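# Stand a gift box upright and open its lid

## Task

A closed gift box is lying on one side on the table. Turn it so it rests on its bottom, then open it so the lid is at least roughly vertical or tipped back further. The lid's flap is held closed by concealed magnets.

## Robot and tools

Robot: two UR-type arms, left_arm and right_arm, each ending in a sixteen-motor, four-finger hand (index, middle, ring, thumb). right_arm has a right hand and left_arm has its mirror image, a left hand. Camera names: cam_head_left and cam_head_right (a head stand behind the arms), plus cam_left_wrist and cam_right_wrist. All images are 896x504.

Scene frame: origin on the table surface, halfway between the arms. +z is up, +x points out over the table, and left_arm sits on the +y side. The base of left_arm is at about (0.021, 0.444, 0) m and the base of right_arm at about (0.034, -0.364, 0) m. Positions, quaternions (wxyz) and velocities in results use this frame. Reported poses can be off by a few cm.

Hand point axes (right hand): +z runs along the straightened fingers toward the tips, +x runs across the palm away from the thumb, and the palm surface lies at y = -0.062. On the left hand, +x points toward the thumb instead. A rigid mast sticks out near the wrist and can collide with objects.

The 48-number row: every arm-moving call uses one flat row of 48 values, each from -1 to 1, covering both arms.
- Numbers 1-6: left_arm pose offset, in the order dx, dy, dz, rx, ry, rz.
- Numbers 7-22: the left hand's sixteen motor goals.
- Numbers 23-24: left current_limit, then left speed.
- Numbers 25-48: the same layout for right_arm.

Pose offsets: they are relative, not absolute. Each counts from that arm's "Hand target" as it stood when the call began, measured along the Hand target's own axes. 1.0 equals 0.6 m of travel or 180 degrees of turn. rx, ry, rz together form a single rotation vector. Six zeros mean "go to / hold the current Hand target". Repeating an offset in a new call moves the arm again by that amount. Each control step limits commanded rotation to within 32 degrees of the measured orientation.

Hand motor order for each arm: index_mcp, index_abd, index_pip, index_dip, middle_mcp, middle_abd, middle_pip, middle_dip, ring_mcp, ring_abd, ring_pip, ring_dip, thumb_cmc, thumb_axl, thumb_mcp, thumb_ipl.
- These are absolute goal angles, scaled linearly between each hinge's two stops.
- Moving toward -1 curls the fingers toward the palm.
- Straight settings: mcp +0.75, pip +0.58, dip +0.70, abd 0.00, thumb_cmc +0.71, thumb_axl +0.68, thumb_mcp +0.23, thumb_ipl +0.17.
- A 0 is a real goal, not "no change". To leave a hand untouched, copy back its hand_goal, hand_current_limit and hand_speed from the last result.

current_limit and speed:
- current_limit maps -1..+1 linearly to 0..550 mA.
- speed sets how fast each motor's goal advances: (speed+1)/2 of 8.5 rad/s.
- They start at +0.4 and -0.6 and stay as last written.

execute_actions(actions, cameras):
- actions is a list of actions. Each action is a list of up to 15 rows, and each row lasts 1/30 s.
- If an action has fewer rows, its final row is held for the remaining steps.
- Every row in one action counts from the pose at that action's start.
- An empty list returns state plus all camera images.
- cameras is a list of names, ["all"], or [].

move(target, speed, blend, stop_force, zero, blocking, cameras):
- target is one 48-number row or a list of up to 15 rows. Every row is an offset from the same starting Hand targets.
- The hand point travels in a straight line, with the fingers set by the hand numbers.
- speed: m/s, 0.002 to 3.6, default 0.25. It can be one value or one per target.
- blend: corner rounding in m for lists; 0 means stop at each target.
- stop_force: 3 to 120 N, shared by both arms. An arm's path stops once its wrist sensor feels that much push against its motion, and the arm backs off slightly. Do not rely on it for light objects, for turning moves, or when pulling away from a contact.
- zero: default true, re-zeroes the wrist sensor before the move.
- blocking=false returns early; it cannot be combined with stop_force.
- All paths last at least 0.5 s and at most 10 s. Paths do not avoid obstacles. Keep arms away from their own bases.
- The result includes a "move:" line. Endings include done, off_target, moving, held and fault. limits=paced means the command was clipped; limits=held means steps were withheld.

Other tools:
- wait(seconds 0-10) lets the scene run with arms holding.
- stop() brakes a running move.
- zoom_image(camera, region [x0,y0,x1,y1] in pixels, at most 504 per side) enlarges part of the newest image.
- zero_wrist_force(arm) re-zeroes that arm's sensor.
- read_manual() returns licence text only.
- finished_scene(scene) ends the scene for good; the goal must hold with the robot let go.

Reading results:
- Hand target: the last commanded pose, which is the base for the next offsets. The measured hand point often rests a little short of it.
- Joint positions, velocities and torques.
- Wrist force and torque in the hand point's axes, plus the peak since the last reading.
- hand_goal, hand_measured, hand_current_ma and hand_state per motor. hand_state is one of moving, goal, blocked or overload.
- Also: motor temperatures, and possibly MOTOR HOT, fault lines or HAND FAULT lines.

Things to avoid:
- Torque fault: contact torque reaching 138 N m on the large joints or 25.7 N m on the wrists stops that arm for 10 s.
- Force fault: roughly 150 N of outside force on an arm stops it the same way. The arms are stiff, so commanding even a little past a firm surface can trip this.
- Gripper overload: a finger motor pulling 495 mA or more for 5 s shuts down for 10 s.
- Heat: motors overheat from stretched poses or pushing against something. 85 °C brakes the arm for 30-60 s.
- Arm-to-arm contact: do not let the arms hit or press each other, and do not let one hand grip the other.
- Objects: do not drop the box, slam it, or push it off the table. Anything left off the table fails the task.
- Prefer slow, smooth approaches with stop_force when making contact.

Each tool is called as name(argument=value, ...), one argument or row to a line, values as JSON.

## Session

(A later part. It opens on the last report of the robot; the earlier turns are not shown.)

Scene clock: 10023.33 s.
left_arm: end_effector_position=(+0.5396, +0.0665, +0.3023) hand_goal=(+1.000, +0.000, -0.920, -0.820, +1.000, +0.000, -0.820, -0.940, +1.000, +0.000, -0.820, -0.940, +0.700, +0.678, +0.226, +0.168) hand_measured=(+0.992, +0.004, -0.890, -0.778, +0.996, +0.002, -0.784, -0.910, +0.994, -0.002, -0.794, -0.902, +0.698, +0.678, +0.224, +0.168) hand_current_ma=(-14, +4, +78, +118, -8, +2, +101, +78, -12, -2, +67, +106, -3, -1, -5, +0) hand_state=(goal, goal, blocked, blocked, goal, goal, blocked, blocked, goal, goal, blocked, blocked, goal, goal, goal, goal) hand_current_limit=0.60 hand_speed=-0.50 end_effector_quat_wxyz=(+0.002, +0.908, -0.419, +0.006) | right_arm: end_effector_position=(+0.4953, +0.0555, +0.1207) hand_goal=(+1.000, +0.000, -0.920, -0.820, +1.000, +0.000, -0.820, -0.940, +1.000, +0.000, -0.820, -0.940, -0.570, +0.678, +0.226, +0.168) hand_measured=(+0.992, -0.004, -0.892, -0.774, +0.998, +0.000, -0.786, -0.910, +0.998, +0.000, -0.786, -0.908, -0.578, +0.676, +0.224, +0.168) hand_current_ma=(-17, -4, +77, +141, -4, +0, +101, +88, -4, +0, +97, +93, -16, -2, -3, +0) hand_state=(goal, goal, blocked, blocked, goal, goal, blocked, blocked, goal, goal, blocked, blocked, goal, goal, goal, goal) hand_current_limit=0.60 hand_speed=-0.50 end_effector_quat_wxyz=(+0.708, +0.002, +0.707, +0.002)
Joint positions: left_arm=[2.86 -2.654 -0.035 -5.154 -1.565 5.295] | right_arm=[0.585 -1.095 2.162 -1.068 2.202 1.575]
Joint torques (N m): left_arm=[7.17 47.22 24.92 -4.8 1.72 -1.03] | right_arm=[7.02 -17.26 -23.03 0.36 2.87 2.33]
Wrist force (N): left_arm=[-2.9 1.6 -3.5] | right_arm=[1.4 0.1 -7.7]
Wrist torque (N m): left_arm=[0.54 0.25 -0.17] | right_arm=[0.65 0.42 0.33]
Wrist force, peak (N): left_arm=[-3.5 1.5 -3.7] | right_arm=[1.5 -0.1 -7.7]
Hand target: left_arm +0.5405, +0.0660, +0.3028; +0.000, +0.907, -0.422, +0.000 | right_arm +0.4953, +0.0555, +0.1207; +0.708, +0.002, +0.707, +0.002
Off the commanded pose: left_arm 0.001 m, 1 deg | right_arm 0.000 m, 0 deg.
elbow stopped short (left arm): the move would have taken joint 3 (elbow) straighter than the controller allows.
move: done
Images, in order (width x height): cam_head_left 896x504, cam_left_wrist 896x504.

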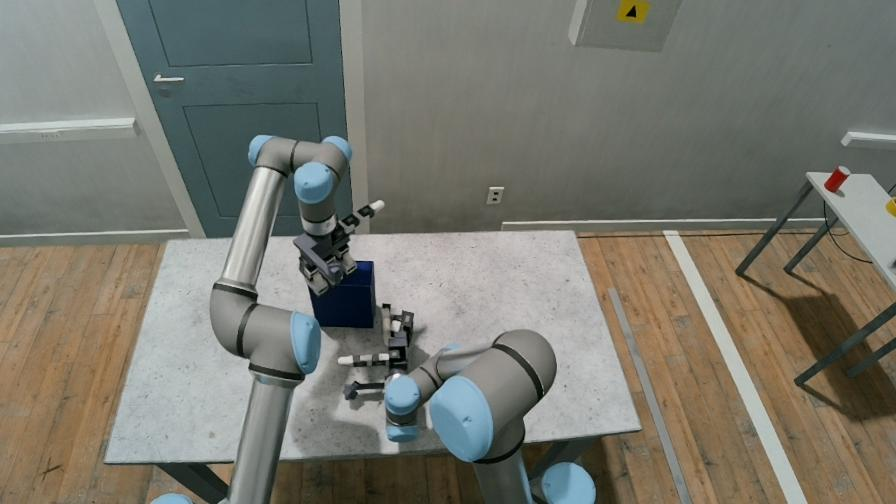

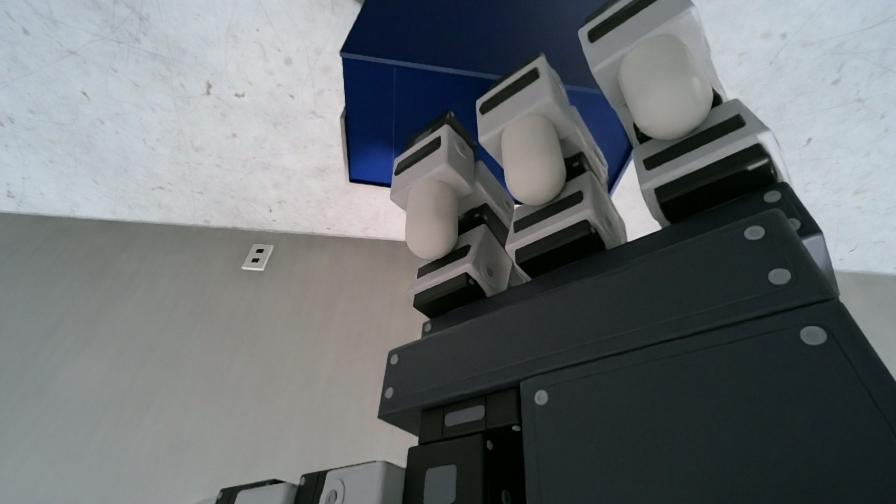

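move(
  target=[0.032,0.0268,0.02,0,0,0,1,0,-0.92,-0.82,1,0,-0.82,-0.94,1,0,-0.82,-0.94,0.7,0.678,0.226,0.168,0.6,-0.5,0,0,0,0,0,0,1,0,-0.92,-0.82,1,0,-0.82,-0.94,1,0,-0.82,-0.94,-0.57,0.678,0.226,0.168,0.6,-0.5],
  speed=0.06,
)

move(
  target=[0,0,0.045,0,0,0,1,0,-0.92,-0.82,1,0,-0.82,-0.94,1,0,-0.82,-0.94,0.7,0.678,0.226,0.168,0.6,-0.5,0,0,0,0,0,0,1,0,-0.92,-0.82,1,0,-0.82,-0.94,1,0,-0.82,-0.94,-0.57,0.678,0.226,0.168,0.6,-0.5],
  speed=0.02,
  stop_force=20,
  cameras=["cam_head_left","cam_left_wrist"],
)

zoom_image(
  camera="cam_head_left",
  region=[260, 220, 440, 340],
)

Scene clock: 10040.30 s.
left_arm: end_effector_position=(+0.5393, +0.0418, +0.2902) hand_goal=(+1.000, +0.000, -0.920, -0.820, +1.000, +0.000, -0.820, -0.940, +1.000, +0.000, -0.820, -0.940, +0.700, +0.678, +0.226, +0.168) hand_measured=(+0.992, +0.004, -0.890, -0.778, +0.996, +0.002, -0.784, -0.910, +0.994, -0.002, -0.794, -0.902, +0.698, +0.678, +0.224, +0.168) hand_current_ma=(-14, +4, +78, +118, -8, +2, +101, +78, -11, -2, +67, +106, -3, -1, -5, +0) hand_state=(goal, goal, blocked, blocked, goal, goal, blocked, blocked, goal, goal, blocked, blocked, goal, goal, goal, goal) hand_current_limit=0.60 hand_speed=-0.50 end_effector_quat_wxyz=(+0.007, +0.910, -0.414, +0.017) | right_arm: end_effector_position=(+0.4953, +0.0555, +0.1207) hand_goal=(+1.000, +0.000, -0.920, -0.820, +1.000, +0.000, -0.820, -0.940, +1.000, +0.000, -0.820, -0.940, -0.570, +0.678, +0.226, +0.168) hand_measured=(+0.992, -0.004, -0.892, -0.774, +0.998, +0.000, -0.786, -0.910, +0.998, +0.000, -0.786, -0.908, -0.578, +0.676, +0.224, +0.168) hand_current_ma=(-17, -4, +77, +141, -4, +0, +101, +88, -4, +0, +97, +93, -16, -2, -3, +0) hand_state=(goal, goal, blocked, blocked, goal, goal, blocked, blocked, goal, goal, blocked, blocked, goal, goal, goal, goal) hand_current_limit=0.60 hand_speed=-0.50 end_effector_quat_wxyz=(+0.708, +0.002, +0.707, +0.002)
Joint positions: left_arm=[2.827 -2.669 -0.035 -5.117 -1.553 5.25] | right_arm=[0.585 -1.095 2.162 -1.068 2.202 1.575]
Joint torques (N m): left_arm=[-6.9 47.36 23.81 -0.19 1.62 -1.11] | right_arm=[6.78 -17.08 -23.01 0.44 2.86 2.39]
Wrist force (N): left_arm=[-2.9 1.5 -3.6] | right_arm=[1.4 0.2 -7.3]
Wrist torque (N m): left_arm=[0.53 0.26 -0.18] | right_arm=[0.63 0.43 0.32]
Wrist force, peak (N): left_arm=[-3.2 1.6 -3.8] | right_arm=[1.4 0.0 -7.6]
Hand target: left_arm +0.5405, +0.0410, +0.2908; +0.000, +0.907, -0.422, +0.000 | right_arm +0.4953, +0.0555, +0.1207; +0.708, +0.002, +0.707, +0.002
Off the commanded pose: left_arm 0.002 m, 2 deg | right_arm 0.000 m, 0 deg.
elbow stopped short (left arm): the move would have taken joint 3 (elbow) straighter than the controller allows.
move: done

Scene clock: 10042.20 s.
left_arm: end_effector_position=(+0.5401, +0.0412, +0.2758) hand_goal=(+1.000, +0.000, -0.920, -0.820, +1.000, +0.000, -0.820, -0.940, +1.000, +0.000, -0.820, -0.940, +0.700, +0.678, +0.226, +0.168) hand_measured=(+0.992, +0.004, -0.890, -0.778, +1.000, +0.016, -0.814, -0.884, +0.994, -0.002, -0.794, -0.902, +0.698, +0.678, +0.224, +0.168) hand_current_ma=(-14, +4, +78, +118, +0, +28, +9, +176, -10, -2, +67, +106, -3, -1, -5, +0) hand_state=(goal, goal, blocked, blocked, goal, goal, goal, blocked, goal, goal, blocked, blocked, goal, goal, goal, goal) hand_current_limit=0.60 hand_speed=-0.50 end_effector_quat_wxyz=(+0.003, +0.908, -0.419, +0.007) | right_arm: end_effector_position=(+0.4953, +0.0555, +0.1207) hand_goal=(+1.000, +0.000, -0.920, -0.820, +1.000, +0.000, -0.820, -0.940, +1.000, +0.000, -0.820, -0.940, -0.570, +0.678, +0.226, +0.168) hand_measured=(+0.992, -0.004, -0.892, -0.774, +0.998, +0.000, -0.786, -0.910, +0.998, +0.000, -0.786, -0.908, -0.578, +0.676, +0.224, +0.168) hand_current_ma=(-17, -4, +77, +141, -4, +0, +101, +88, -4, +0, +97, +93, -16, -2, -3, +0) hand_state=(goal, goal, blocked, blocked, goal, goal, blocked, blocked, goal, goal, blocked, blocked, goal, goal, goal, goal) hand_current_limit=0.60 hand_speed=-0.50 end_effector_quat_wxyz=(+0.708, +0.002, +0.707, +0.002)
Joint positions: left_arm=[2.823 -2.668 -0.08 -5.092 -1.563 5.256] | right_arm=[0.585 -1.095 2.162 -1.068 2.202 1.575]
Joint torques (N m): left_arm=[5.54 40.27 23.99 -2.93 2.11 -0.96] | right_arm=[6.48 -17.46 -22.87 0.4 2.88 2.34]
Wrist force (N): left_arm=[-5.6 -1.5 -15.0] | right_arm=[1.7 0.3 -7.2]
Wrist torque (N m): left_arm=[1.44 -0.06 -0.44] | right_arm=[0.63 0.39 0.34]
Wrist force, peak (N): left_arm=[-6.5 -4.2 -28.7] | right_arm=[1.3 0.0 -7.7]
Hand target: left_arm +0.5401, +0.0412, +0.2758; +0.003, +0.908, -0.419, +0.007 (not the last commanded pose) | right_arm +0.4953, +0.0555, +0.1207; +0.708, +0.002, +0.707, +0.002
Off the commanded pose: left_arm 0.012 m, 1 deg | right_arm 0.000 m, 0 deg.
move: contact (left_arm)
Images, in order (width x height): cam_head_left 896x504, cam_left_wrist 896x504.

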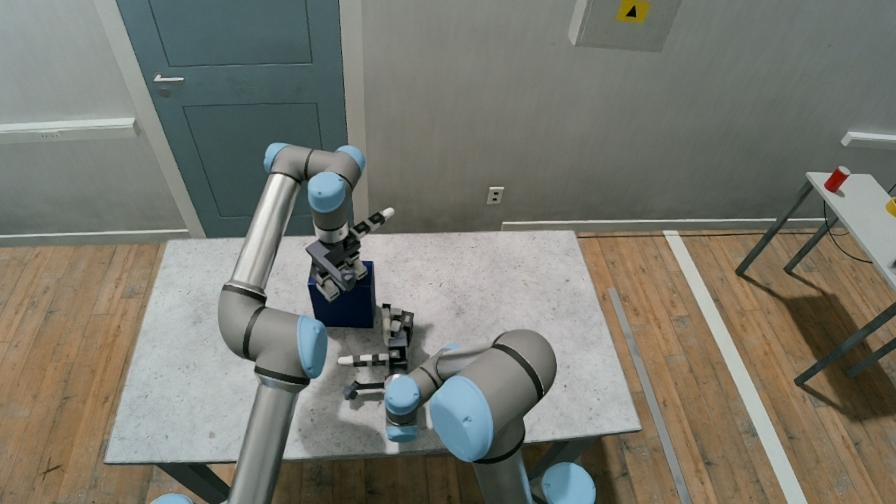

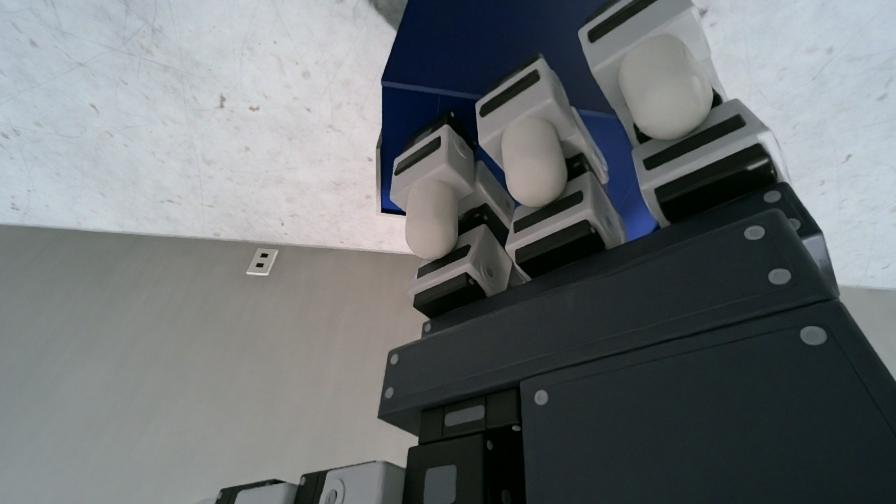

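Scaled by 2.800 from the camera's 896x504 image, which has a finer 1280x720 frame.

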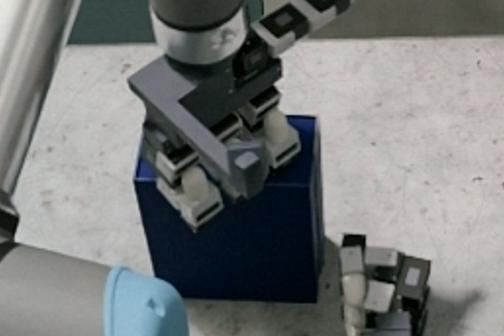

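move(
  target=[0,0,0,0,0,0,1,0,-0.92,-0.82,1,0,-0.82,-0.94,1,0,-0.82,-0.94,0.7,0.678,0.226,0.168,0.6,-0.5,0,0,0.035,0,0,0,1,0,-0.92,-0.82,1,0,-0.82,-0.94,1,0,-0.82,-0.94,-0.57,0.678,0.226,0.168,0.6,-0.5],
  speed=0.05,
)

move(
  target=[0,0,0,0,0,0,1,0,-0.92,-0.82,1,0,-0.82,-0.94,1,0,-0.82,-0.94,0.7,0.678,0.226,0.168,0.6,-0.5,0,0.08,0,0,0,0,1,0,-0.92,-0.82,1,0,-0.82,-0.94,1,0,-0.82,-0.94,-0.57,0.678,0.226,0.168,0.6,-0.5],
  speed=0.02,
  stop_force=5,
  cameras=["cam_head_left","cam_head_right"],
)

zoom_image(
  camera="cam_head_left",
  region=[300, 240, 420, 340],
)

zoom_image(
  camera="cam_head_right",
  region=[300, 240, 440, 360],
)

Scene clock: 10058.67 s.
left_arm: end_effector_position=(+0.5401, +0.0412, +0.2758) hand_goal=(+1.000, +0.000, -0.920, -0.820, +1.000, +0.000, -0.820, -0.940, +1.000, +0.000, -0.820, -0.940, +0.700, +0.678, +0.226, +0.168) hand_measured=(+0.992, +0.004, -0.890, -0.778, +1.000, +0.016, -0.814, -0.884, +0.994, -0.002, -0.794, -0.902, +0.698, +0.678, +0.224, +0.168) hand_current_ma=(-14, +4, +78, +118, +0, +28, +9, +176, -10, -2, +67, +106, -3, -1, -5, +0) hand_state=(goal, goal, blocked, blocked, goal, goal, goal, blocked, goal, goal, blocked, blocked, goal, goal, goal, goal) hand_current_limit=0.60 hand_speed=-0.50 end_effector_quat_wxyz=(+0.003, +0.908, -0.419, +0.007) | right_arm: end_effector_position=(+0.5162, +0.0555, +0.1207) hand_goal=(+1.000, +0.000, -0.920, -0.820, +1.000, +0.000, -0.820, -0.940, +1.000, +0.000, -0.820, -0.940, -0.570, +0.678, +0.226, +0.168) hand_measured=(+0.992, -0.004, -0.892, -0.774, +0.998, +0.000, -0.786, -0.910, +0.998, +0.000, -0.786, -0.908, -0.578, +0.676, +0.224, +0.168) hand_current_ma=(-17, -4, +77, +141, -3, +0, +101, +88, -3, +0, +97, +93, -16, -2, -3, +0) hand_state=(goal, goal, blocked, blocked, goal, goal, blocked, blocked, goal, goal, blocked, blocked, goal, goal, goal, goal) hand_current_limit=0.60 hand_speed=-0.50 end_effector_quat_wxyz=(+0.708, +0.002, +0.707, +0.002)
Joint positions: left_arm=[2.823 -2.669 -0.08 -5.092 -1.563 5.256] | right_arm=[0.554 -1.078 2.126 -1.05 2.171 1.575]
Joint torques (N m): left_arm=[3.31 37.9 24.32 -3.19 -0.3 0.72] | right_arm=[-6.28 -18.67 -22.91 0.29 -2.94 2.39]
Wrist force (N): left_arm=[-5.8 -1.6 -15.5] | right_arm=[1.8 0.1 -7.4]
Wrist torque (N m): left_arm=[1.42 -0.04 -0.46] | right_arm=[0.69 0.36 0.37]
Wrist force, peak (N): left_arm=[-5.3 -1.6 -16.4] | right_arm=[1.6 0.5 -7.7]
Hand target: left_arm +0.5401, +0.0412, +0.2758; +0.003, +0.908, -0.419, +0.007 | right_arm +0.5163, +0.0555, +0.1207; +0.708, +0.002, +0.707, +0.002
Off the commanded pose: left_arm 0.000 m, 0 deg | right_arm 0.000 m, 0 deg.
move: done

Scene clock: 10061.33 s.
left_arm: end_effector_position=(+0.5401, +0.0412, +0.2758) hand_goal=(+1.000, +0.000, -0.920, -0.820, +1.000, +0.000, -0.820, -0.940, +1.000, +0.000, -0.820, -0.940, +0.700, +0.678, +0.226, +0.168) hand_measured=(+0.992, +0.004, -0.890, -0.778, +1.000, +0.012, -0.814, -0.884, +0.994, -0.002, -0.794, -0.902, +0.698, +0.678, +0.224, +0.168) hand_current_ma=(-14, +4, +78, +118, +0, +21, +12, +176, -10, -2, +67, +106, -3, -1, -5, +0) hand_state=(goal, goal, blocked, blocked, goal, goal, goal, blocked, goal, goal, blocked, blocked, goal, goal, goal, goal) hand_current_limit=0.60 hand_speed=-0.50 end_effector_quat_wxyz=(+0.003, +0.908, -0.419, +0.007) | right_arm: end_effector_position=(+0.5163, +0.0848, +0.1209) hand_goal=(+1.000, +0.000, -0.920, -0.820, +1.000, +0.000, -0.820, -0.940, +1.000, +0.000, -0.820, -0.940, -0.570, +0.678, +0.226, +0.168) hand_measured=(+1.000, +0.000, -0.888, -0.782, +0.998, +0.000, -0.786, -0.910, +0.998, +0.000, -0.786, -0.908, -0.578, +0.676, +0.224, +0.168) hand_current_ma=(+0, +0, +88, +116, -3, +0, +101, +88, -3, +0, +97, +93, -16, -2, -3, +0) hand_state=(goal, goal, blocked, blocked, goal, goal, blocked, blocked, goal, goal, blocked, blocked, goal, goal, goal, goal) hand_current_limit=0.60 hand_speed=-0.50 end_effector_quat_wxyz=(+0.708, +0.002, +0.707, +0.002)
Joint positions: left_arm=[2.823 -2.669 -0.08 -5.092 -1.563 5.256] | right_arm=[0.611 -1.043 2.055 -1.014 2.229 1.575]
Joint torques (N m): left_arm=[1.04 45.26 22.74 -2.63 -0.29 1.47] | right_arm=[-6.27 -45.14 -4.14 -3.23 -3.11 -1.48]
Wrist force (N): left_arm=[-5.6 -0.5 -13.6] | right_arm=[1.6 0.1 -7.5]
Wrist torque (N m): left_arm=[1.27 -0.03 -0.45] | right_arm=[0.67 0.39 0.35]
Wrist force, peak (N): left_arm=[-5.7 -2.6 -16.3] | right_arm=[0.8 -7.5 -8.9]
Hand target: left_arm +0.5401, +0.0412, +0.2758; +0.003, +0.908, -0.419, +0.007 | right_arm +0.5163, +0.0848, +0.1209; +0.708, +0.002, +0.707, +0.002 (not the last commanded pose)
Off the commanded pose: left_arm 0.000 m, 0 deg | right_arm 0.019 m, 0 deg.
move: contact (right_arm)
Images, in order (width x height): cam_head_left 896x504, cam_head_right 896x504.

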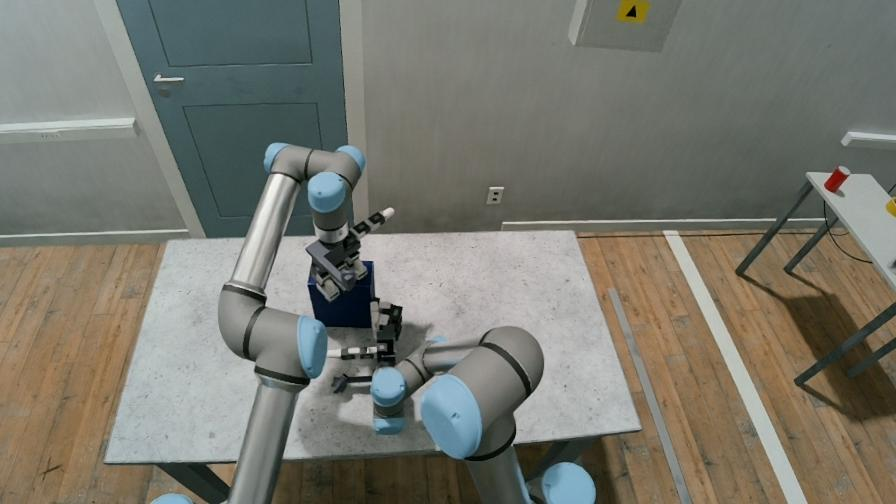

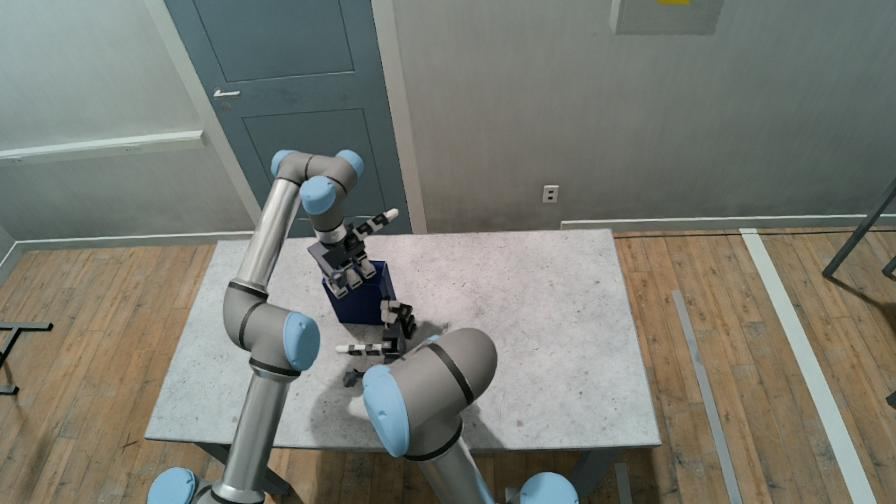

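Scaled by 4.200 from the camera's 896x504 image, which has a finer 1280x720 frame.

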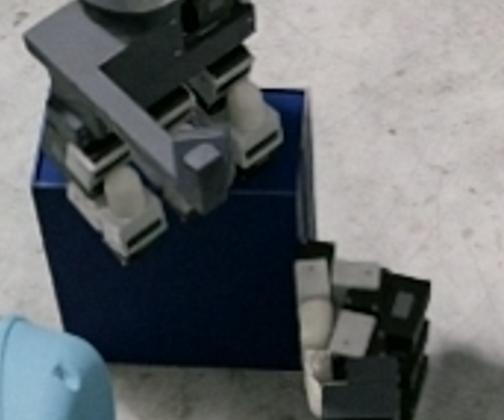

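Scaled by 3.600 from the camera's 896x504 image, which has a finer 1280x720 frame.

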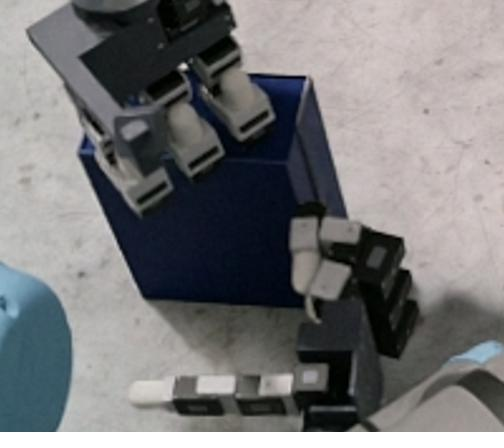

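move(
  target=[0,0,0.045,0,0,0,1,0,-1,-1,1,0,-1,-1,1,0,-1,-1,0.7,0.678,0.226,0.168,0.75,-0.5,0,0,0,0,0,0,1,0,-1,-1,1,0,-1,-1,1,0,-1,-1,-0.57,0.678,0.226,0.168,0.75,-0.5],
  speed=0.02,
  stop_force=25,
)

move(
  target=[0,0,0,0,0,0,1,0,-1,-1,1,0,-1,-1,1,0,-1,-1,0.7,0.678,0.226,0.168,0.75,-0.5,0,0.002,0.07,0,0,0,1,0,-1,-1,1,0,-1,-1,1,0,-1,-1,-0.57,0.678,0.226,0.168,0.75,-0.5],
  speed=0.02,
  stop_force=20,
  cameras=["cam_head_left","cam_head_right"],
)

zoom_image(
  camera="cam_head_left",
  region=[300, 240, 420, 340],
)

zoom_image(
  camera="cam_head_right",
  region=[300, 240, 440, 360],
)

Scene clock: 10074.07 s.
left_arm: end_effector_position=(+0.5403, +0.0412, +0.2742) hand_goal=(+1.000, +0.000, -1.000, -1.000, +1.000, +0.000, -1.000, -1.000, +1.000, +0.000, -1.000, -1.000, +0.700, +0.678, +0.226, +0.168) hand_measured=(+0.992, +0.004, -0.896, -0.790, +1.000, +0.018, -0.846, -0.874, +0.994, -0.002, -0.800, -0.908, +0.698, +0.678, +0.224, +0.168) hand_current_ma=(-14, +4, +379, +481, +0, +37, +481, +481, -10, -2, +481, +323, -3, -1, -5, +0) hand_state=(goal, goal, blocked, blocked, goal, goal, blocked, blocked, goal, goal, blocked, blocked, goal, goal, goal, goal) hand_current_limit=0.75 hand_speed=-0.50 end_effector_quat_wxyz=(+0.003, +0.908, -0.419, +0.007) | right_arm: end_effector_position=(+0.5163, +0.0848, +0.1208) hand_goal=(+1.000, +0.000, -1.000, -1.000, +1.000, +0.000, -1.000, -1.000, +1.000, +0.000, -1.000, -1.000, -0.570, +0.678, +0.226, +0.168) hand_measured=(+1.000, +0.000, -0.896, -0.788, +0.998, +0.000, -0.790, -0.916, +0.998, +0.000, -0.794, -0.914, -0.578, +0.676, +0.224, +0.168) hand_current_ma=(+0, +0, +391, +481, -3, +0, +481, +304, -3, +0, +481, +312, -16, -2, -3, +0) hand_state=(goal, goal, blocked, blocked, goal, goal, blocked, blocked, goal, goal, blocked, blocked, goal, goal, goal, goal) hand_current_limit=0.75 hand_speed=-0.50 end_effector_quat_wxyz=(+0.708, +0.002, +0.707, +0.002)
Joint positions: left_arm=[2.823 -2.662 -0.098 -5.081 -1.564 5.256] | right_arm=[0.611 -1.043 2.055 -1.014 2.229 1.575]
Joint torques (N m): left_arm=[2.15 29.37 20.41 -1.49 3.51 -1.17] | right_arm=[3.61 -44.81 -16.6 -3.36 -3.02 -1.21]
Wrist force (N): left_arm=[-9.8 -6.3 -27.2] | right_arm=[2.2 -5.0 -7.5]
Wrist torque (N m): left_arm=[2.38 -0.39 -0.69] | right_arm=[0.87 0.33 0.43]
Wrist force, peak (N): left_arm=[-10.2 -10.1 -41.5] | right_arm=[1.4 -5.1 -10.3]
Hand target: left_arm +0.5403, +0.0412, +0.2742; +0.003, +0.908, -0.419, +0.007 (not the last commanded pose) | right_arm +0.5163, +0.0848, +0.1209; +0.708, +0.002, +0.707, +0.002
Off the commanded pose: left_arm 0.025 m, 0 deg | right_arm 0.000 m, 0 deg.
move: contact (left_arm)

Scene clock: 10077.20 s.
left_arm: end_effector_position=(+0.5403, +0.0412, +0.2742) hand_goal=(+1.000, +0.000, -1.000, -1.000, +1.000, +0.000, -1.000, -1.000, +1.000, +0.000, -1.000, -1.000, +0.700, +0.678, +0.226, +0.168) hand_measured=(+0.992, +0.004, -0.896, -0.790, +1.000, +0.018, -0.844, -0.874, +0.994, -0.002, -0.800, -0.908, +0.698, +0.678, +0.224, +0.168) hand_current_ma=(-14, +4, +379, +481, +0, +34, +481, +481, -10, -2, +481, +323, -3, -1, -5, +0) hand_state=(goal, goal, blocked, blocked, goal, goal, blocked, blocked, goal, goal, blocked, blocked, goal, goal, goal, goal) hand_current_limit=0.75 hand_speed=-0.50 end_effector_quat_wxyz=(+0.003, +0.908, -0.419, +0.007) | right_arm: end_effector_position=(+0.5583, +0.0860, +0.1209) hand_goal=(+1.000, +0.000, -1.000, -1.000, +1.000, +0.000, -1.000, -1.000, +1.000, +0.000, -1.000, -1.000, -0.570, +0.678, +0.226, +0.168) hand_measured=(+1.000, -0.002, -0.896, -0.788, +0.998, +0.000, -0.790, -0.916, +0.998, +0.000, -0.794, -0.914, -0.578, +0.676, +0.224, +0.168) hand_current_ma=(+0, -1, +391, +481, -3, +0, +481, +304, -4, +0, +481, +312, -16, -2, -3, +0) hand_state=(goal, goal, blocked, blocked, goal, goal, blocked, blocked, goal, goal, blocked, blocked, goal, goal, goal, goal) hand_current_limit=0.75 hand_speed=-0.50 end_effector_quat_wxyz=(+0.708, +0.002, +0.707, +0.002)
Joint positions: left_arm=[2.823 -2.662 -0.097 -5.082 -1.564 5.256] | right_arm=[0.557 -1.004 1.976 -0.973 2.174 1.575]
Joint torques (N m): left_arm=[-6.3 73.07 25.1 -4.63 -0.89 0.09] | right_arm=[-6.39 -22.94 -25.14 0.25 -3.02 2.1]
Wrist force (N): left_arm=[-3.0 1.7 -3.7] | right_arm=[1.8 -0.8 -8.1]
Wrist torque (N m): left_arm=[0.57 0.27 -0.37] | right_arm=[0.59 0.46 0.34]
Wrist force, peak (N): left_arm=[-8.7 -7.4 -28.4] | right_arm=[0.8 -14.1 -15.7]
Hand target: left_arm +0.5403, +0.0412, +0.2742; +0.003, +0.908, -0.419, +0.007 | right_arm +0.5583, +0.0860, +0.1209; +0.708, +0.002, +0.707, +0.002
Off the commanded pose: left_arm 0.000 m, 0 deg | right_arm 0.000 m, 0 deg.
move: done
Images, in order (width x height): cam_head_left 896x504, cam_head_right 896x504.

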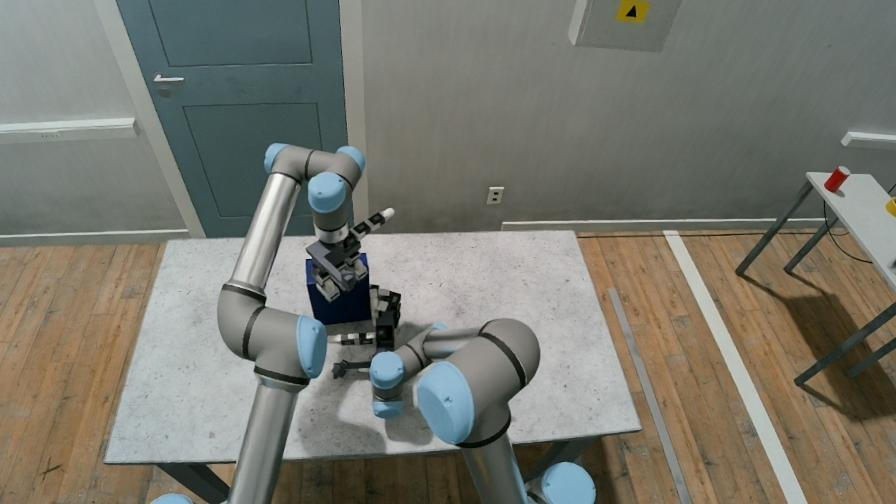

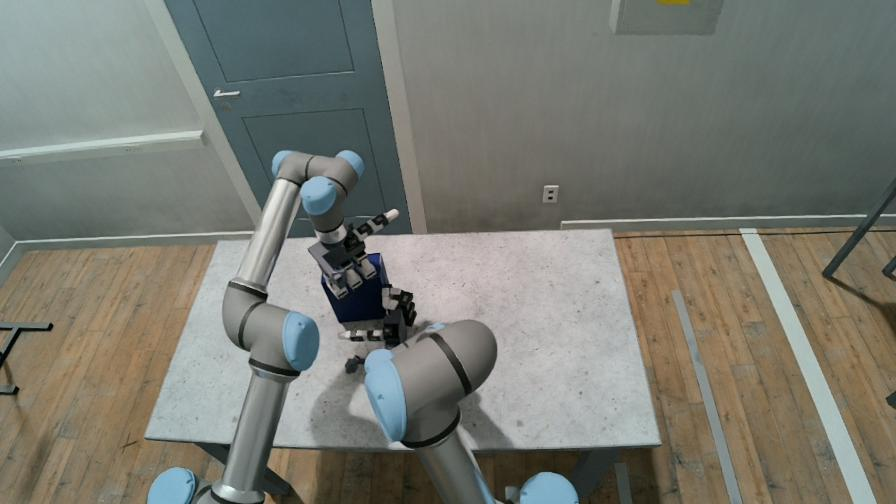

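Scaled by 4.200 from the camera's 896x504 image, which has a finer 1280x720 frame.

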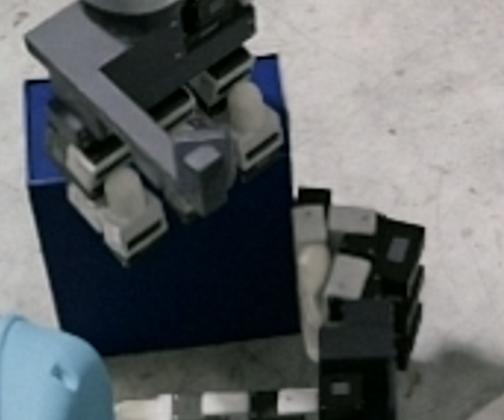

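Scaled by 3.600 from the camera's 896x504 image, which has a finer 1280x720 frame.

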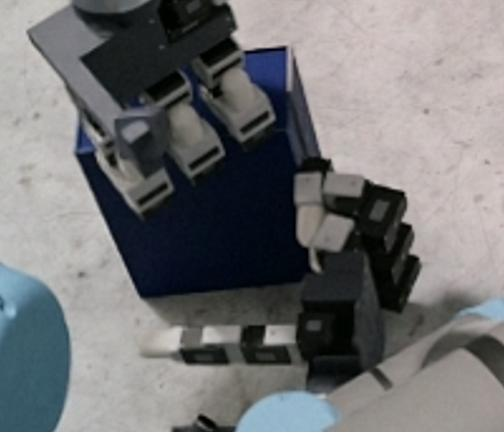

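move(
  target=[
    [0,0,-0.06,0,0,0,1,0,-0.92,-0.82,1,0,-0.82,-0.94,1,0,-0.82,-0.94,0.7,0.678,0.226,0.168,0.6,-0.5,0,-0.133,-0.06,0,0,0,1,0,-0.92,-0.82,1,0,-0.82,-0.94,1,0,-0.82,-0.94,-0.57,0.678,0.226,0.168,0.6,-0.5],
    [0,0,-0.117,0,0,0,1,0,-0.92,-0.82,1,0,-0.82,-0.94,1,0,-0.82,-0.94,0.7,0.678,0.226,0.168,0.6,-0.5,-0.35,-0.16,-0.1,0,0,0,1,0,-0.92,-0.82,1,0,-0.82,-0.94,1,0,-0.82,-0.94,-0.57,0.678,0.226,0.168,0.6,-0.5],
    [-0.167,-0.3167,-0.117,0,0,-0.278,0.342,0,0.577,0.696,-0.28,0,-0.76,-0.9,-0.28,0,-0.76,-0.9,0.7,0.678,0.226,0.168,0.6,-0.3,-0.35,-0.16,0.073,0,0.5,0,0.342,0,0.577,0.696,-0.28,0,-0.76,-0.9,-0.28,0,-0.76,-0.9,0.7,0.678,0.226,0.168,0.6,-0.3],
  ],
  speed=0.2,
  cameras=["all"],
)

zoom_image(
  camera="cam_head_left",
  region=[280, 220, 460, 340],
)

Scene clock: 10123.43 s.
left_arm: end_effector_position=(+0.6191, +0.2415, +0.3431) hand_goal=(+0.342, +0.000, +0.578, +0.696, -0.280, +0.000, -0.760, -0.900, -0.280, +0.000, -0.760, -0.900, +0.700, +0.678, +0.226, +0.168) hand_measured=(+0.352, +0.004, +0.576, +0.694, -0.264, +0.004, -0.760, -0.898, -0.260, -0.002, -0.758, -0.898, +0.698, +0.678, +0.224, +0.168) hand_current_ma=(+22, +4, -2, -3, +40, +4, +0, +4, +49, -2, +2, +4, -3, -1, -5, +0) hand_state=(goal, goal, goal, goal, goal, goal, goal, goal, goal, goal, goal, goal, goal, goal, goal, goal) hand_current_limit=0.60 hand_speed=-0.30 end_effector_quat_wxyz=(+0.005, +1.000, +0.005, +0.005) | right_arm: end_effector_position=(+0.6018, -0.0111, +0.3305) hand_goal=(+0.342, +0.000, +0.578, +0.696, -0.280, +0.000, -0.760, -0.900, -0.280, +0.000, -0.760, -0.900, +0.700, +0.678, +0.226, +0.168) hand_measured=(+0.352, -0.002, +0.576, +0.694, -0.264, +0.000, -0.758, -0.898, -0.264, +0.000, -0.758, -0.898, +0.698, +0.676, +0.224, +0.168) hand_current_ma=(+26, -1, -2, -4, +43, +0, +3, +2, +43, +0, +2, +3, -4, -2, -4, +0) hand_state=(goal, goal, goal, goal, goal, goal, goal, goal, goal, goal, goal, goal, goal, goal, goal, goal) hand_current_limit=0.60 hand_speed=-0.30 end_effector_quat_wxyz=(+0.001, +0.000, +1.000, +0.003)
Joint positions: left_arm=[3.174 -2.316 -0.574 -4.954 -1.56 4.734] | right_arm=[0.187 -0.735 0.445 1.859 1.566 1.804]
Joint torques (N m): left_arm=[4.26 38.97 25.55 -4.64 1.55 -0.99] | right_arm=[7.02 -35.28 -29.43 4.33 2.51 -1.66]
Wrist force (N): left_arm=[-2.9 1.4 -3.2] | right_arm=[0.7 -0.3 -4.9]
Wrist torque (N m): left_arm=[0.59 0.25 -0.19] | right_arm=[0.52 0.11 0.22]
Wrist force, peak (N): left_arm=[-3.2 1.9 -4.0] | right_arm=[1.8 -0.7 -8.4]
Hand target: left_arm +0.6191, +0.2415, +0.3431; +0.005, +1.000, +0.005, +0.005 | right_arm +0.6018, -0.0111, +0.3305; +0.001, +0.000, +1.000, +0.003
Off the commanded pose: left_arm 0.000 m, 0 deg | right_arm 0.000 m, 0 deg.
elbow stopped short (left arm): the move would have taken joint 3 (elbow) straighter than the controller allows.
move: done

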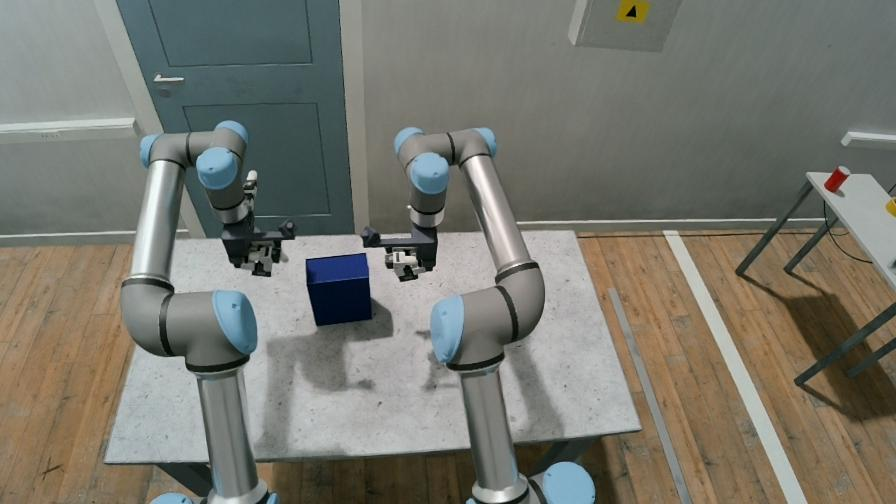

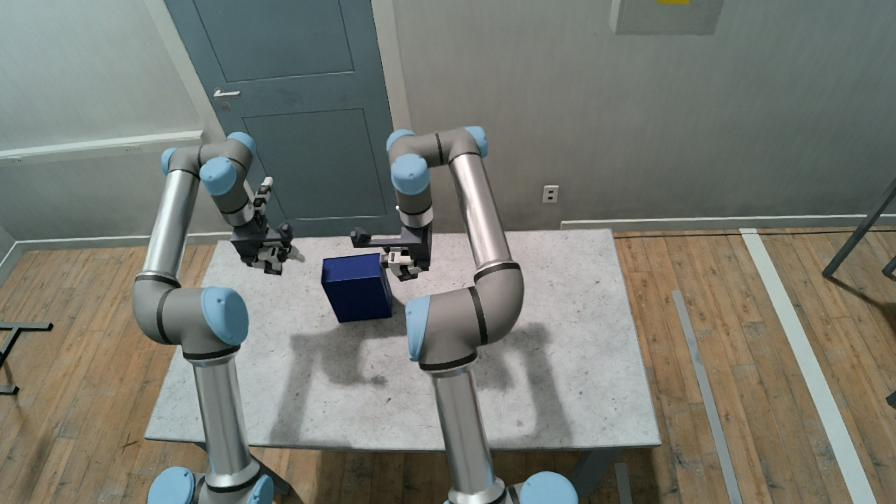

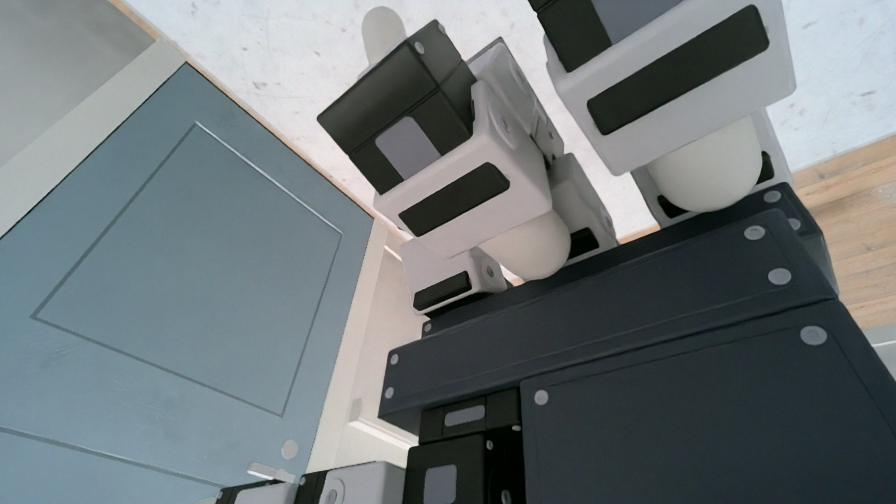

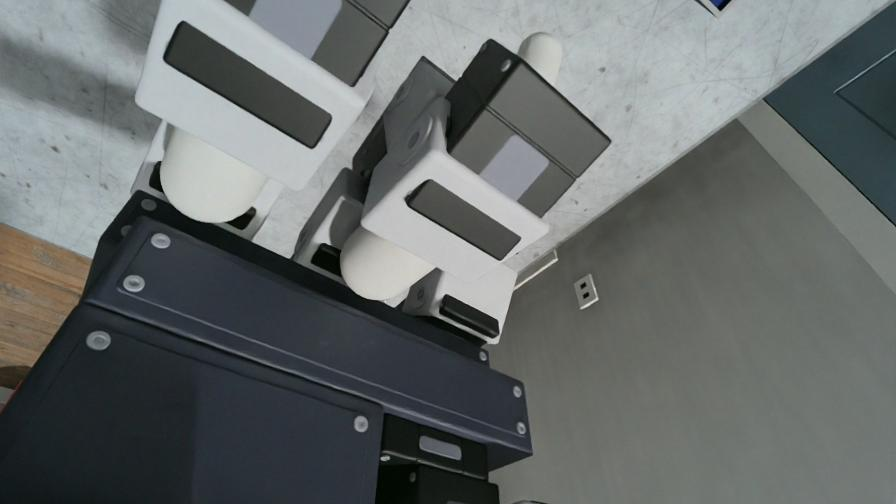

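Scaled by 2.800 from the camera's 896x504 image, which has a finer 1280x720 frame.

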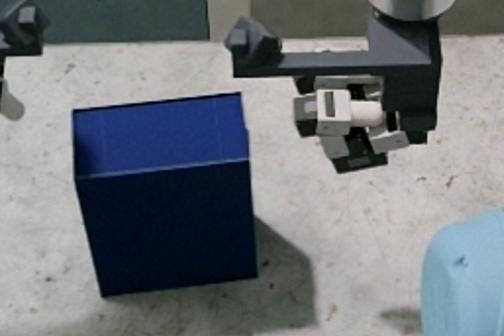

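move(
  target=[
    [0,0,0.142,0,0,0,0.342,0,0.577,0.696,-0.28,0,-0.76,-0.9,-0.28,0,-0.76,-0.9,0.7,0.678,0.226,0.168,0.6,-0.5,0,0,0.121,0,0,0,0.342,0,0.577,0.696,-0.28,0,-0.76,-0.9,-0.28,0,-0.76,-0.9,0.7,0.678,0.226,0.168,0.6,-0.5],
    [0,0.107,0.142,0,0,0,0.342,0,0.577,0.696,-0.28,0,-0.76,-0.9,-0.28,0,-0.76,-0.9,0.7,0.678,0.226,0.168,0.6,-0.5,0,0.098,0.121,0,0,0,0.342,0,0.577,0.696,-0.28,0,-0.76,-0.9,-0.28,0,-0.76,-0.9,0.7,0.678,0.226,0.168,0.6,-0.5],
    [0,0.107,0.142,0,0,0,0.28,0,0.577,0.696,-0.28,0,-0.76,-0.9,-0.28,0,-0.76,-0.9,0.7,0.678,0.226,0.168,0.75,-0.5,0,0.098,0.121,0,0,0,0.28,0,0.577,0.696,-0.28,0,-0.76,-0.9,-0.28,0,-0.76,-0.9,0.7,0.678,0.226,0.168,0.75,-0.5],
  ],
  speed=0.07,
  cameras=["cam_head_left"],
)

zoom_image(
  camera="cam_head_left",
  region=[220, 200, 460, 360],
)

Scene clock: 10151.43 s.
left_arm: end_effector_position=(+0.6205, +0.1764, +0.2586) hand_goal=(+0.280, +0.000, +0.578, +0.696, -0.280, +0.000, -0.760, -0.900, -0.280, +0.000, -0.760, -0.900, +0.700, +0.678, +0.226, +0.168) hand_measured=(+0.428, -0.004, +0.626, +0.718, -0.264, +0.004, -0.760, -0.898, -0.260, -0.002, -0.758, -0.898, +0.698, +0.678, +0.224, +0.168) hand_current_ma=(+481, -4, +140, +53, +39, +4, +0, +4, +48, -2, +2, +4, -3, -1, -5, +0) hand_state=(blocked, goal, blocked, blocked, goal, goal, goal, goal, goal, goal, goal, goal, goal, goal, goal, goal) hand_current_limit=0.75 hand_speed=-0.50 end_effector_quat_wxyz=(+0.005, +1.000, +0.005, +0.005) | right_arm: end_effector_position=(+0.6019, +0.0481, +0.2582) hand_goal=(+0.280, +0.000, +0.578, +0.696, -0.280, +0.000, -0.760, -0.900, -0.280, +0.000, -0.760, -0.900, +0.700, +0.678, +0.226, +0.168) hand_measured=(+0.420, +0.000, +0.616, +0.714, -0.264, +0.000, -0.758, -0.898, -0.264, +0.000, -0.758, -0.898, +0.698, +0.676, +0.224, +0.168) hand_current_ma=(+481, +0, +113, +48, +42, +0, +3, +2, +42, +0, +2, +3, -4, -2, -4, +0) hand_state=(blocked, goal, blocked, goal, goal, goal, goal, goal, goal, goal, goal, goal, goal, goal, goal, goal) hand_current_limit=0.75 hand_speed=-0.50 end_effector_quat_wxyz=(+0.001, +0.000, +1.000, +0.003)
Joint positions: left_arm=[3.061 -2.336 -0.757 -4.75 -1.561 4.621] | right_arm=[0.281 -0.672 0.518 1.722 1.566 1.898]
Joint torques (N m): left_arm=[-10.45 36.3 26.14 -4.15 0.24 -0.91] | right_arm=[10.6 -34.39 -28.92 3.47 1.11 2.03]
Wrist force (N): left_arm=[-3.1 -6.0 -9.1] | right_arm=[0.8 -6.5 -9.1]
Wrist torque (N m): left_arm=[1.30 0.36 -0.33] | right_arm=[1.03 0.00 0.14]
Wrist force, peak (N): left_arm=[-3.4 -6.3 -9.2] | right_arm=[1.2 -6.5 -9.4]
Hand target: left_arm +0.6205, +0.1764, +0.2586; +0.005, +1.000, +0.005, +0.005 | right_arm +0.6019, +0.0481, +0.2582; +0.001, +0.000, +1.000, +0.003
Off the commanded pose: left_arm 0.000 m, 0 deg | right_arm 0.000 m, 0 deg.
move: done
Images, in order (width x height): cam_head_left 896x504.

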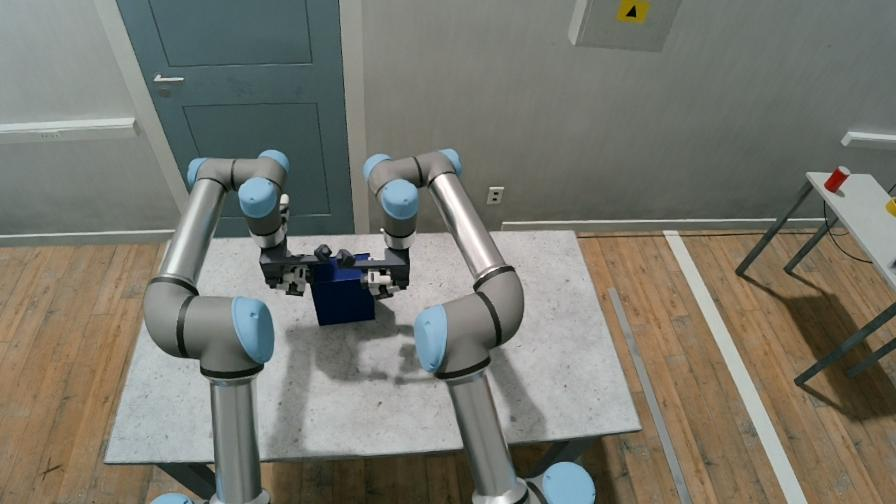

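Scaled by 2.100 from the camera's 896x504 image, which has a finer 1280x720 frame.

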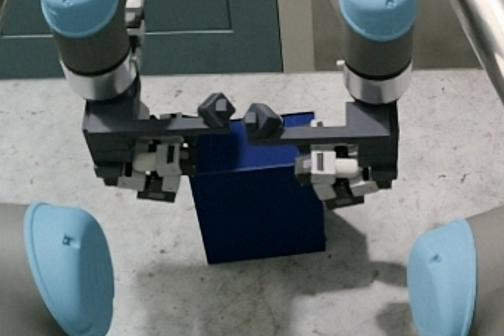

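move(
  target=[
    [0,0,-0.012,0,0,0,0.28,0,0.577,0.696,-0.28,0,-0.76,-0.9,-0.28,0,-0.76,-0.9,0.7,0.678,0.226,0.168,0.75,-0.5,0,0,-0.012,0,0,0,0.28,0,0.577,0.696,-0.28,0,-0.76,-0.9,-0.28,0,-0.76,-0.9,0.7,0.678,0.226,0.168,0.75,-0.5],
    [-0.155,0,-0.012,0,0,0.033,0.28,0,0.577,0.696,-0.28,0,-0.76,-0.9,-0.28,0,-0.76,-0.9,0.7,0.678,0.226,0.168,0.75,-0.5,0.178,0,-0.012,0,0,0.033,0.28,0,0.577,0.696,-0.28,0,-0.76,-0.9,-0.28,0,-0.76,-0.9,0.7,0.678,0.226,0.168,0.75,-0.5],
    [-0.155,0,0.002,0,0,0.033,0.28,0,0.577,0.696,-0.28,0,-0.76,-0.9,-0.28,0,-0.76,-0.9,0.7,0.678,0.226,0.168,0.75,-0.5,0.178,0,0.002,0,0,0.033,0.28,0,0.577,0.696,-0.28,0,-0.76,-0.9,-0.28,0,-0.76,-0.9,0.7,0.678,0.226,0.168,0.75,-0.5],
  ],
  speed=0.05,
  blend=[0.005,0.003,0],
  cameras=["cam_head_left"],
)

zoom_image(
  camera="cam_head_left",
  region=[220, 240, 460, 400],
)

Scene clock: 10169.80 s.
left_arm: end_effector_position=(+0.5276, +0.1755, +0.2566) hand_goal=(+0.280, +0.000, +0.578, +0.696, -0.280, +0.000, -0.760, -0.900, -0.280, +0.000, -0.760, -0.900, +0.700, +0.678, +0.226, +0.168) hand_measured=(+0.406, +0.006, +0.626, +0.720, -0.264, +0.004, -0.760, -0.898, -0.260, -0.002, -0.758, -0.898, +0.698, +0.678, +0.224, +0.168) hand_current_ma=(+481, +10, +141, +61, +39, +4, +0, +4, +48, -2, +2, +4, -3, -1, -5, +0) hand_state=(blocked, goal, blocked, blocked, goal, goal, goal, goal, goal, goal, goal, goal, goal, goal, goal, goal) hand_current_limit=0.75 hand_speed=-0.50 end_effector_quat_wxyz=(+0.005, +0.999, -0.047, +0.005) | right_arm: end_effector_position=(+0.4951, +0.0481, +0.2570) hand_goal=(+0.280, +0.000, +0.578, +0.696, -0.280, +0.000, -0.760, -0.900, -0.280, +0.000, -0.760, -0.900, +0.700, +0.678, +0.226, +0.168) hand_measured=(+0.418, -0.002, +0.620, +0.724, -0.264, +0.000, -0.758, -0.898, -0.264, +0.000, -0.758, -0.898, +0.698, +0.676, +0.224, +0.168) hand_current_ma=(+481, -2, +130, +75, +42, +0, +3, +2, +42, +0, +2, +3, -3, -2, -4, +0) hand_state=(blocked, goal, blocked, blocked, goal, goal, goal, goal, goal, goal, goal, goal, goal, goal, goal, goal) hand_current_limit=0.75 hand_speed=-0.50 end_effector_quat_wxyz=(+0.001, +0.052, +0.999, +0.003)
Joint positions: left_arm=[3.05 -2.099 -1.154 -4.59 -1.561 4.713] | right_arm=[0.357 -0.992 1.073 1.486 1.567 2.078]
Joint torques (N m): left_arm=[-9.79 55.07 2.84 0.35 3.48 1.87] | right_arm=[9.26 -50.49 -10.96 -0.27 -4.35 2.03]
Wrist force (N): left_arm=[-2.7 -4.7 -8.2] | right_arm=[0.8 -4.9 -8.0]
Wrist torque (N m): left_arm=[1.18 0.37 -0.51] | right_arm=[0.84 0.12 0.18]
Wrist force, peak (N): left_arm=[-3.2 -6.3 -9.2] | right_arm=[1.1 -6.8 -9.2]
Hand target: left_arm +0.5275, +0.1755, +0.2564; +0.005, +0.999, -0.047, +0.005 | right_arm +0.4951, +0.0481, +0.2568; +0.001, +0.052, +0.999, +0.003
Off the commanded pose: left_arm 0.000 m, 0 deg | right_arm 0.000 m, 0 deg.
move: done; blend cut to 0.0036 m at target 1
Images, in order (width x height): cam_head_left 896x504.

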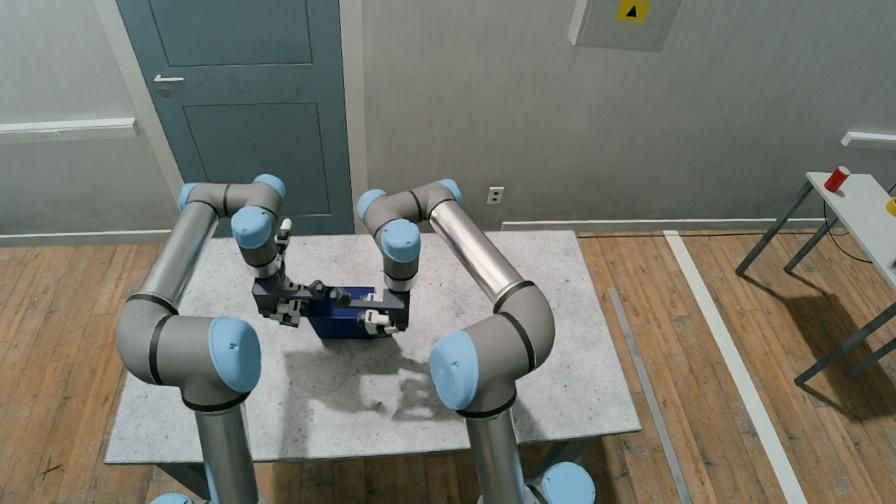

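Scaled by 2.100 from the camera's 896x504 image, which has a finer 1280x720 frame.

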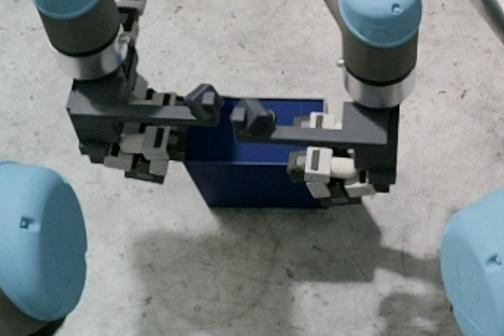

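move(
  target=[0,0,-0.05,0,0,0,0.28,0,0.577,0.696,-0.28,0,-0.76,-0.9,-0.28,0,-0.76,-0.9,0.7,0.678,0.226,0.168,0.75,-0.5,0,0,-0.05,0,0,0,0.28,0,0.577,0.696,-0.28,0,-0.76,-0.9,-0.28,0,-0.76,-0.9,0.7,0.678,0.226,0.168,0.75,-0.5],
  speed=0.05,
  cameras=["cam_head_left","cam_head_right"],
)

zoom_image(
  camera="cam_head_left",
  region=[220, 240, 460, 400],
)

Scene clock: 10183.17 s.
left_arm: end_effector_position=(+0.5272, +0.1758, +0.2863) hand_goal=(+0.280, +0.000, +0.578, +0.696, -0.280, +0.000, -0.760, -0.900, -0.280, +0.000, -0.760, -0.900, +0.700, +0.678, +0.226, +0.168) hand_measured=(+0.398, +0.004, +0.626, +0.720, -0.264, +0.004, -0.760, -0.898, -0.260, -0.002, -0.758, -0.898, +0.698, +0.678, +0.224, +0.168) hand_current_ma=(+481, +5, +141, +61, +39, +4, +0, +4, +48, -2, +2, +4, -3, -1, -5, +0) hand_state=(blocked, goal, blocked, blocked, goal, goal, goal, goal, goal, goal, goal, goal, goal, goal, goal, goal) hand_current_limit=0.75 hand_speed=-0.50 end_effector_quat_wxyz=(+0.005, +0.999, -0.047, +0.005) | right_arm: end_effector_position=(+0.4950, +0.0480, +0.2869) hand_goal=(+0.280, +0.000, +0.578, +0.696, -0.280, +0.000, -0.760, -0.900, -0.280, +0.000, -0.760, -0.900, +0.700, +0.678, +0.226, +0.168) hand_measured=(+0.416, -0.006, +0.620, +0.724, -0.264, +0.000, -0.758, -0.898, -0.264, +0.000, -0.758, -0.898, +0.698, +0.676, +0.224, +0.168) hand_current_ma=(+481, -8, +130, +75, +42, +0, +3, +2, +42, +0, +2, +3, -3, -2, -4, +0) hand_state=(blocked, goal, blocked, blocked, goal, goal, goal, goal, goal, goal, goal, goal, goal, goal, goal, goal) hand_current_limit=0.75 hand_speed=-0.50 end_effector_quat_wxyz=(+0.001, +0.052, +0.999, +0.003)
Joint positions: left_arm=[3.05 -2.092 -1.089 -4.663 -1.561 4.714] | right_arm=[0.357 -0.996 1.004 1.56 1.567 2.078]
Joint torques (N m): left_arm=[6.45 54.21 27.56 -4.85 -0.44 1.86] | right_arm=[-5.63 -28.35 -31.29 3.8 -0.91 -1.9]
Wrist force (N): left_arm=[-2.7 -0.8 -1.4] | right_arm=[1.4 -2.5 -2.0]
Wrist torque (N m): left_arm=[0.76 0.26 -0.39] | right_arm=[0.57 0.17 0.16]
Wrist force, peak (N): left_arm=[-2.7 -5.0 -8.2] | right_arm=[0.8 -4.8 -8.3]
Hand target: left_arm +0.5272, +0.1759, +0.2864; +0.005, +0.999, -0.047, +0.005 | right_arm +0.4951, +0.0480, +0.2868; +0.001, +0.052, +0.999, +0.003
Off the commanded pose: left_arm 0.000 m, 0 deg | right_arm 0.000 m, 0 deg.
move: done
Images, in order (width x height): cam_head_left 896x504, cam_head_right 896x504.

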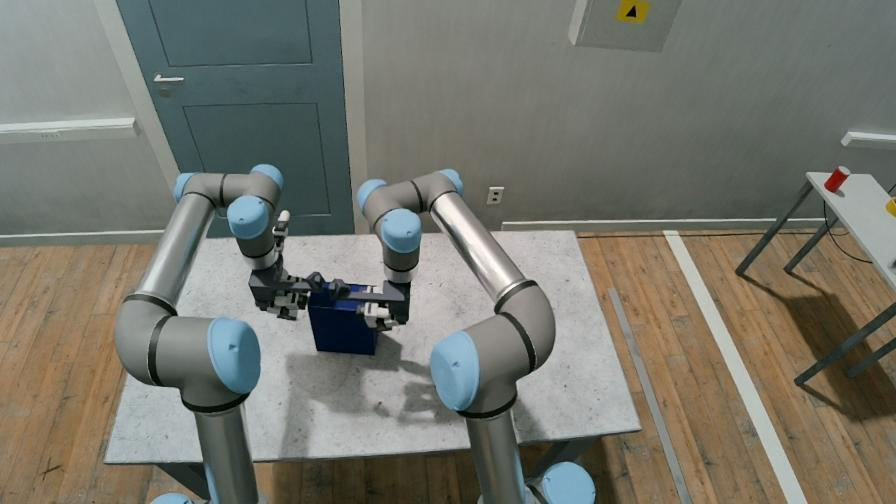

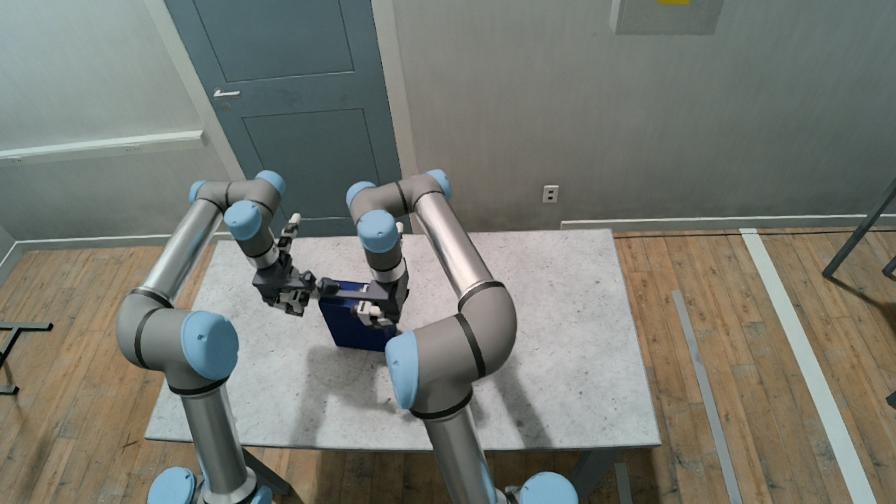

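Scaled by 2.100 from the camera's 896x504 image, which has a finer 1280x720 frame.

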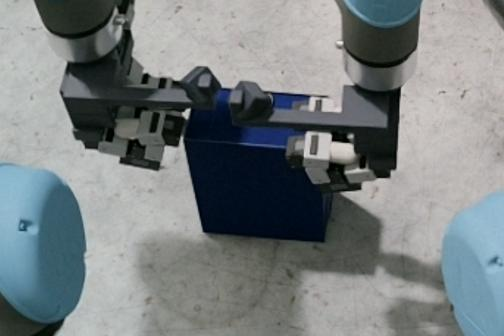

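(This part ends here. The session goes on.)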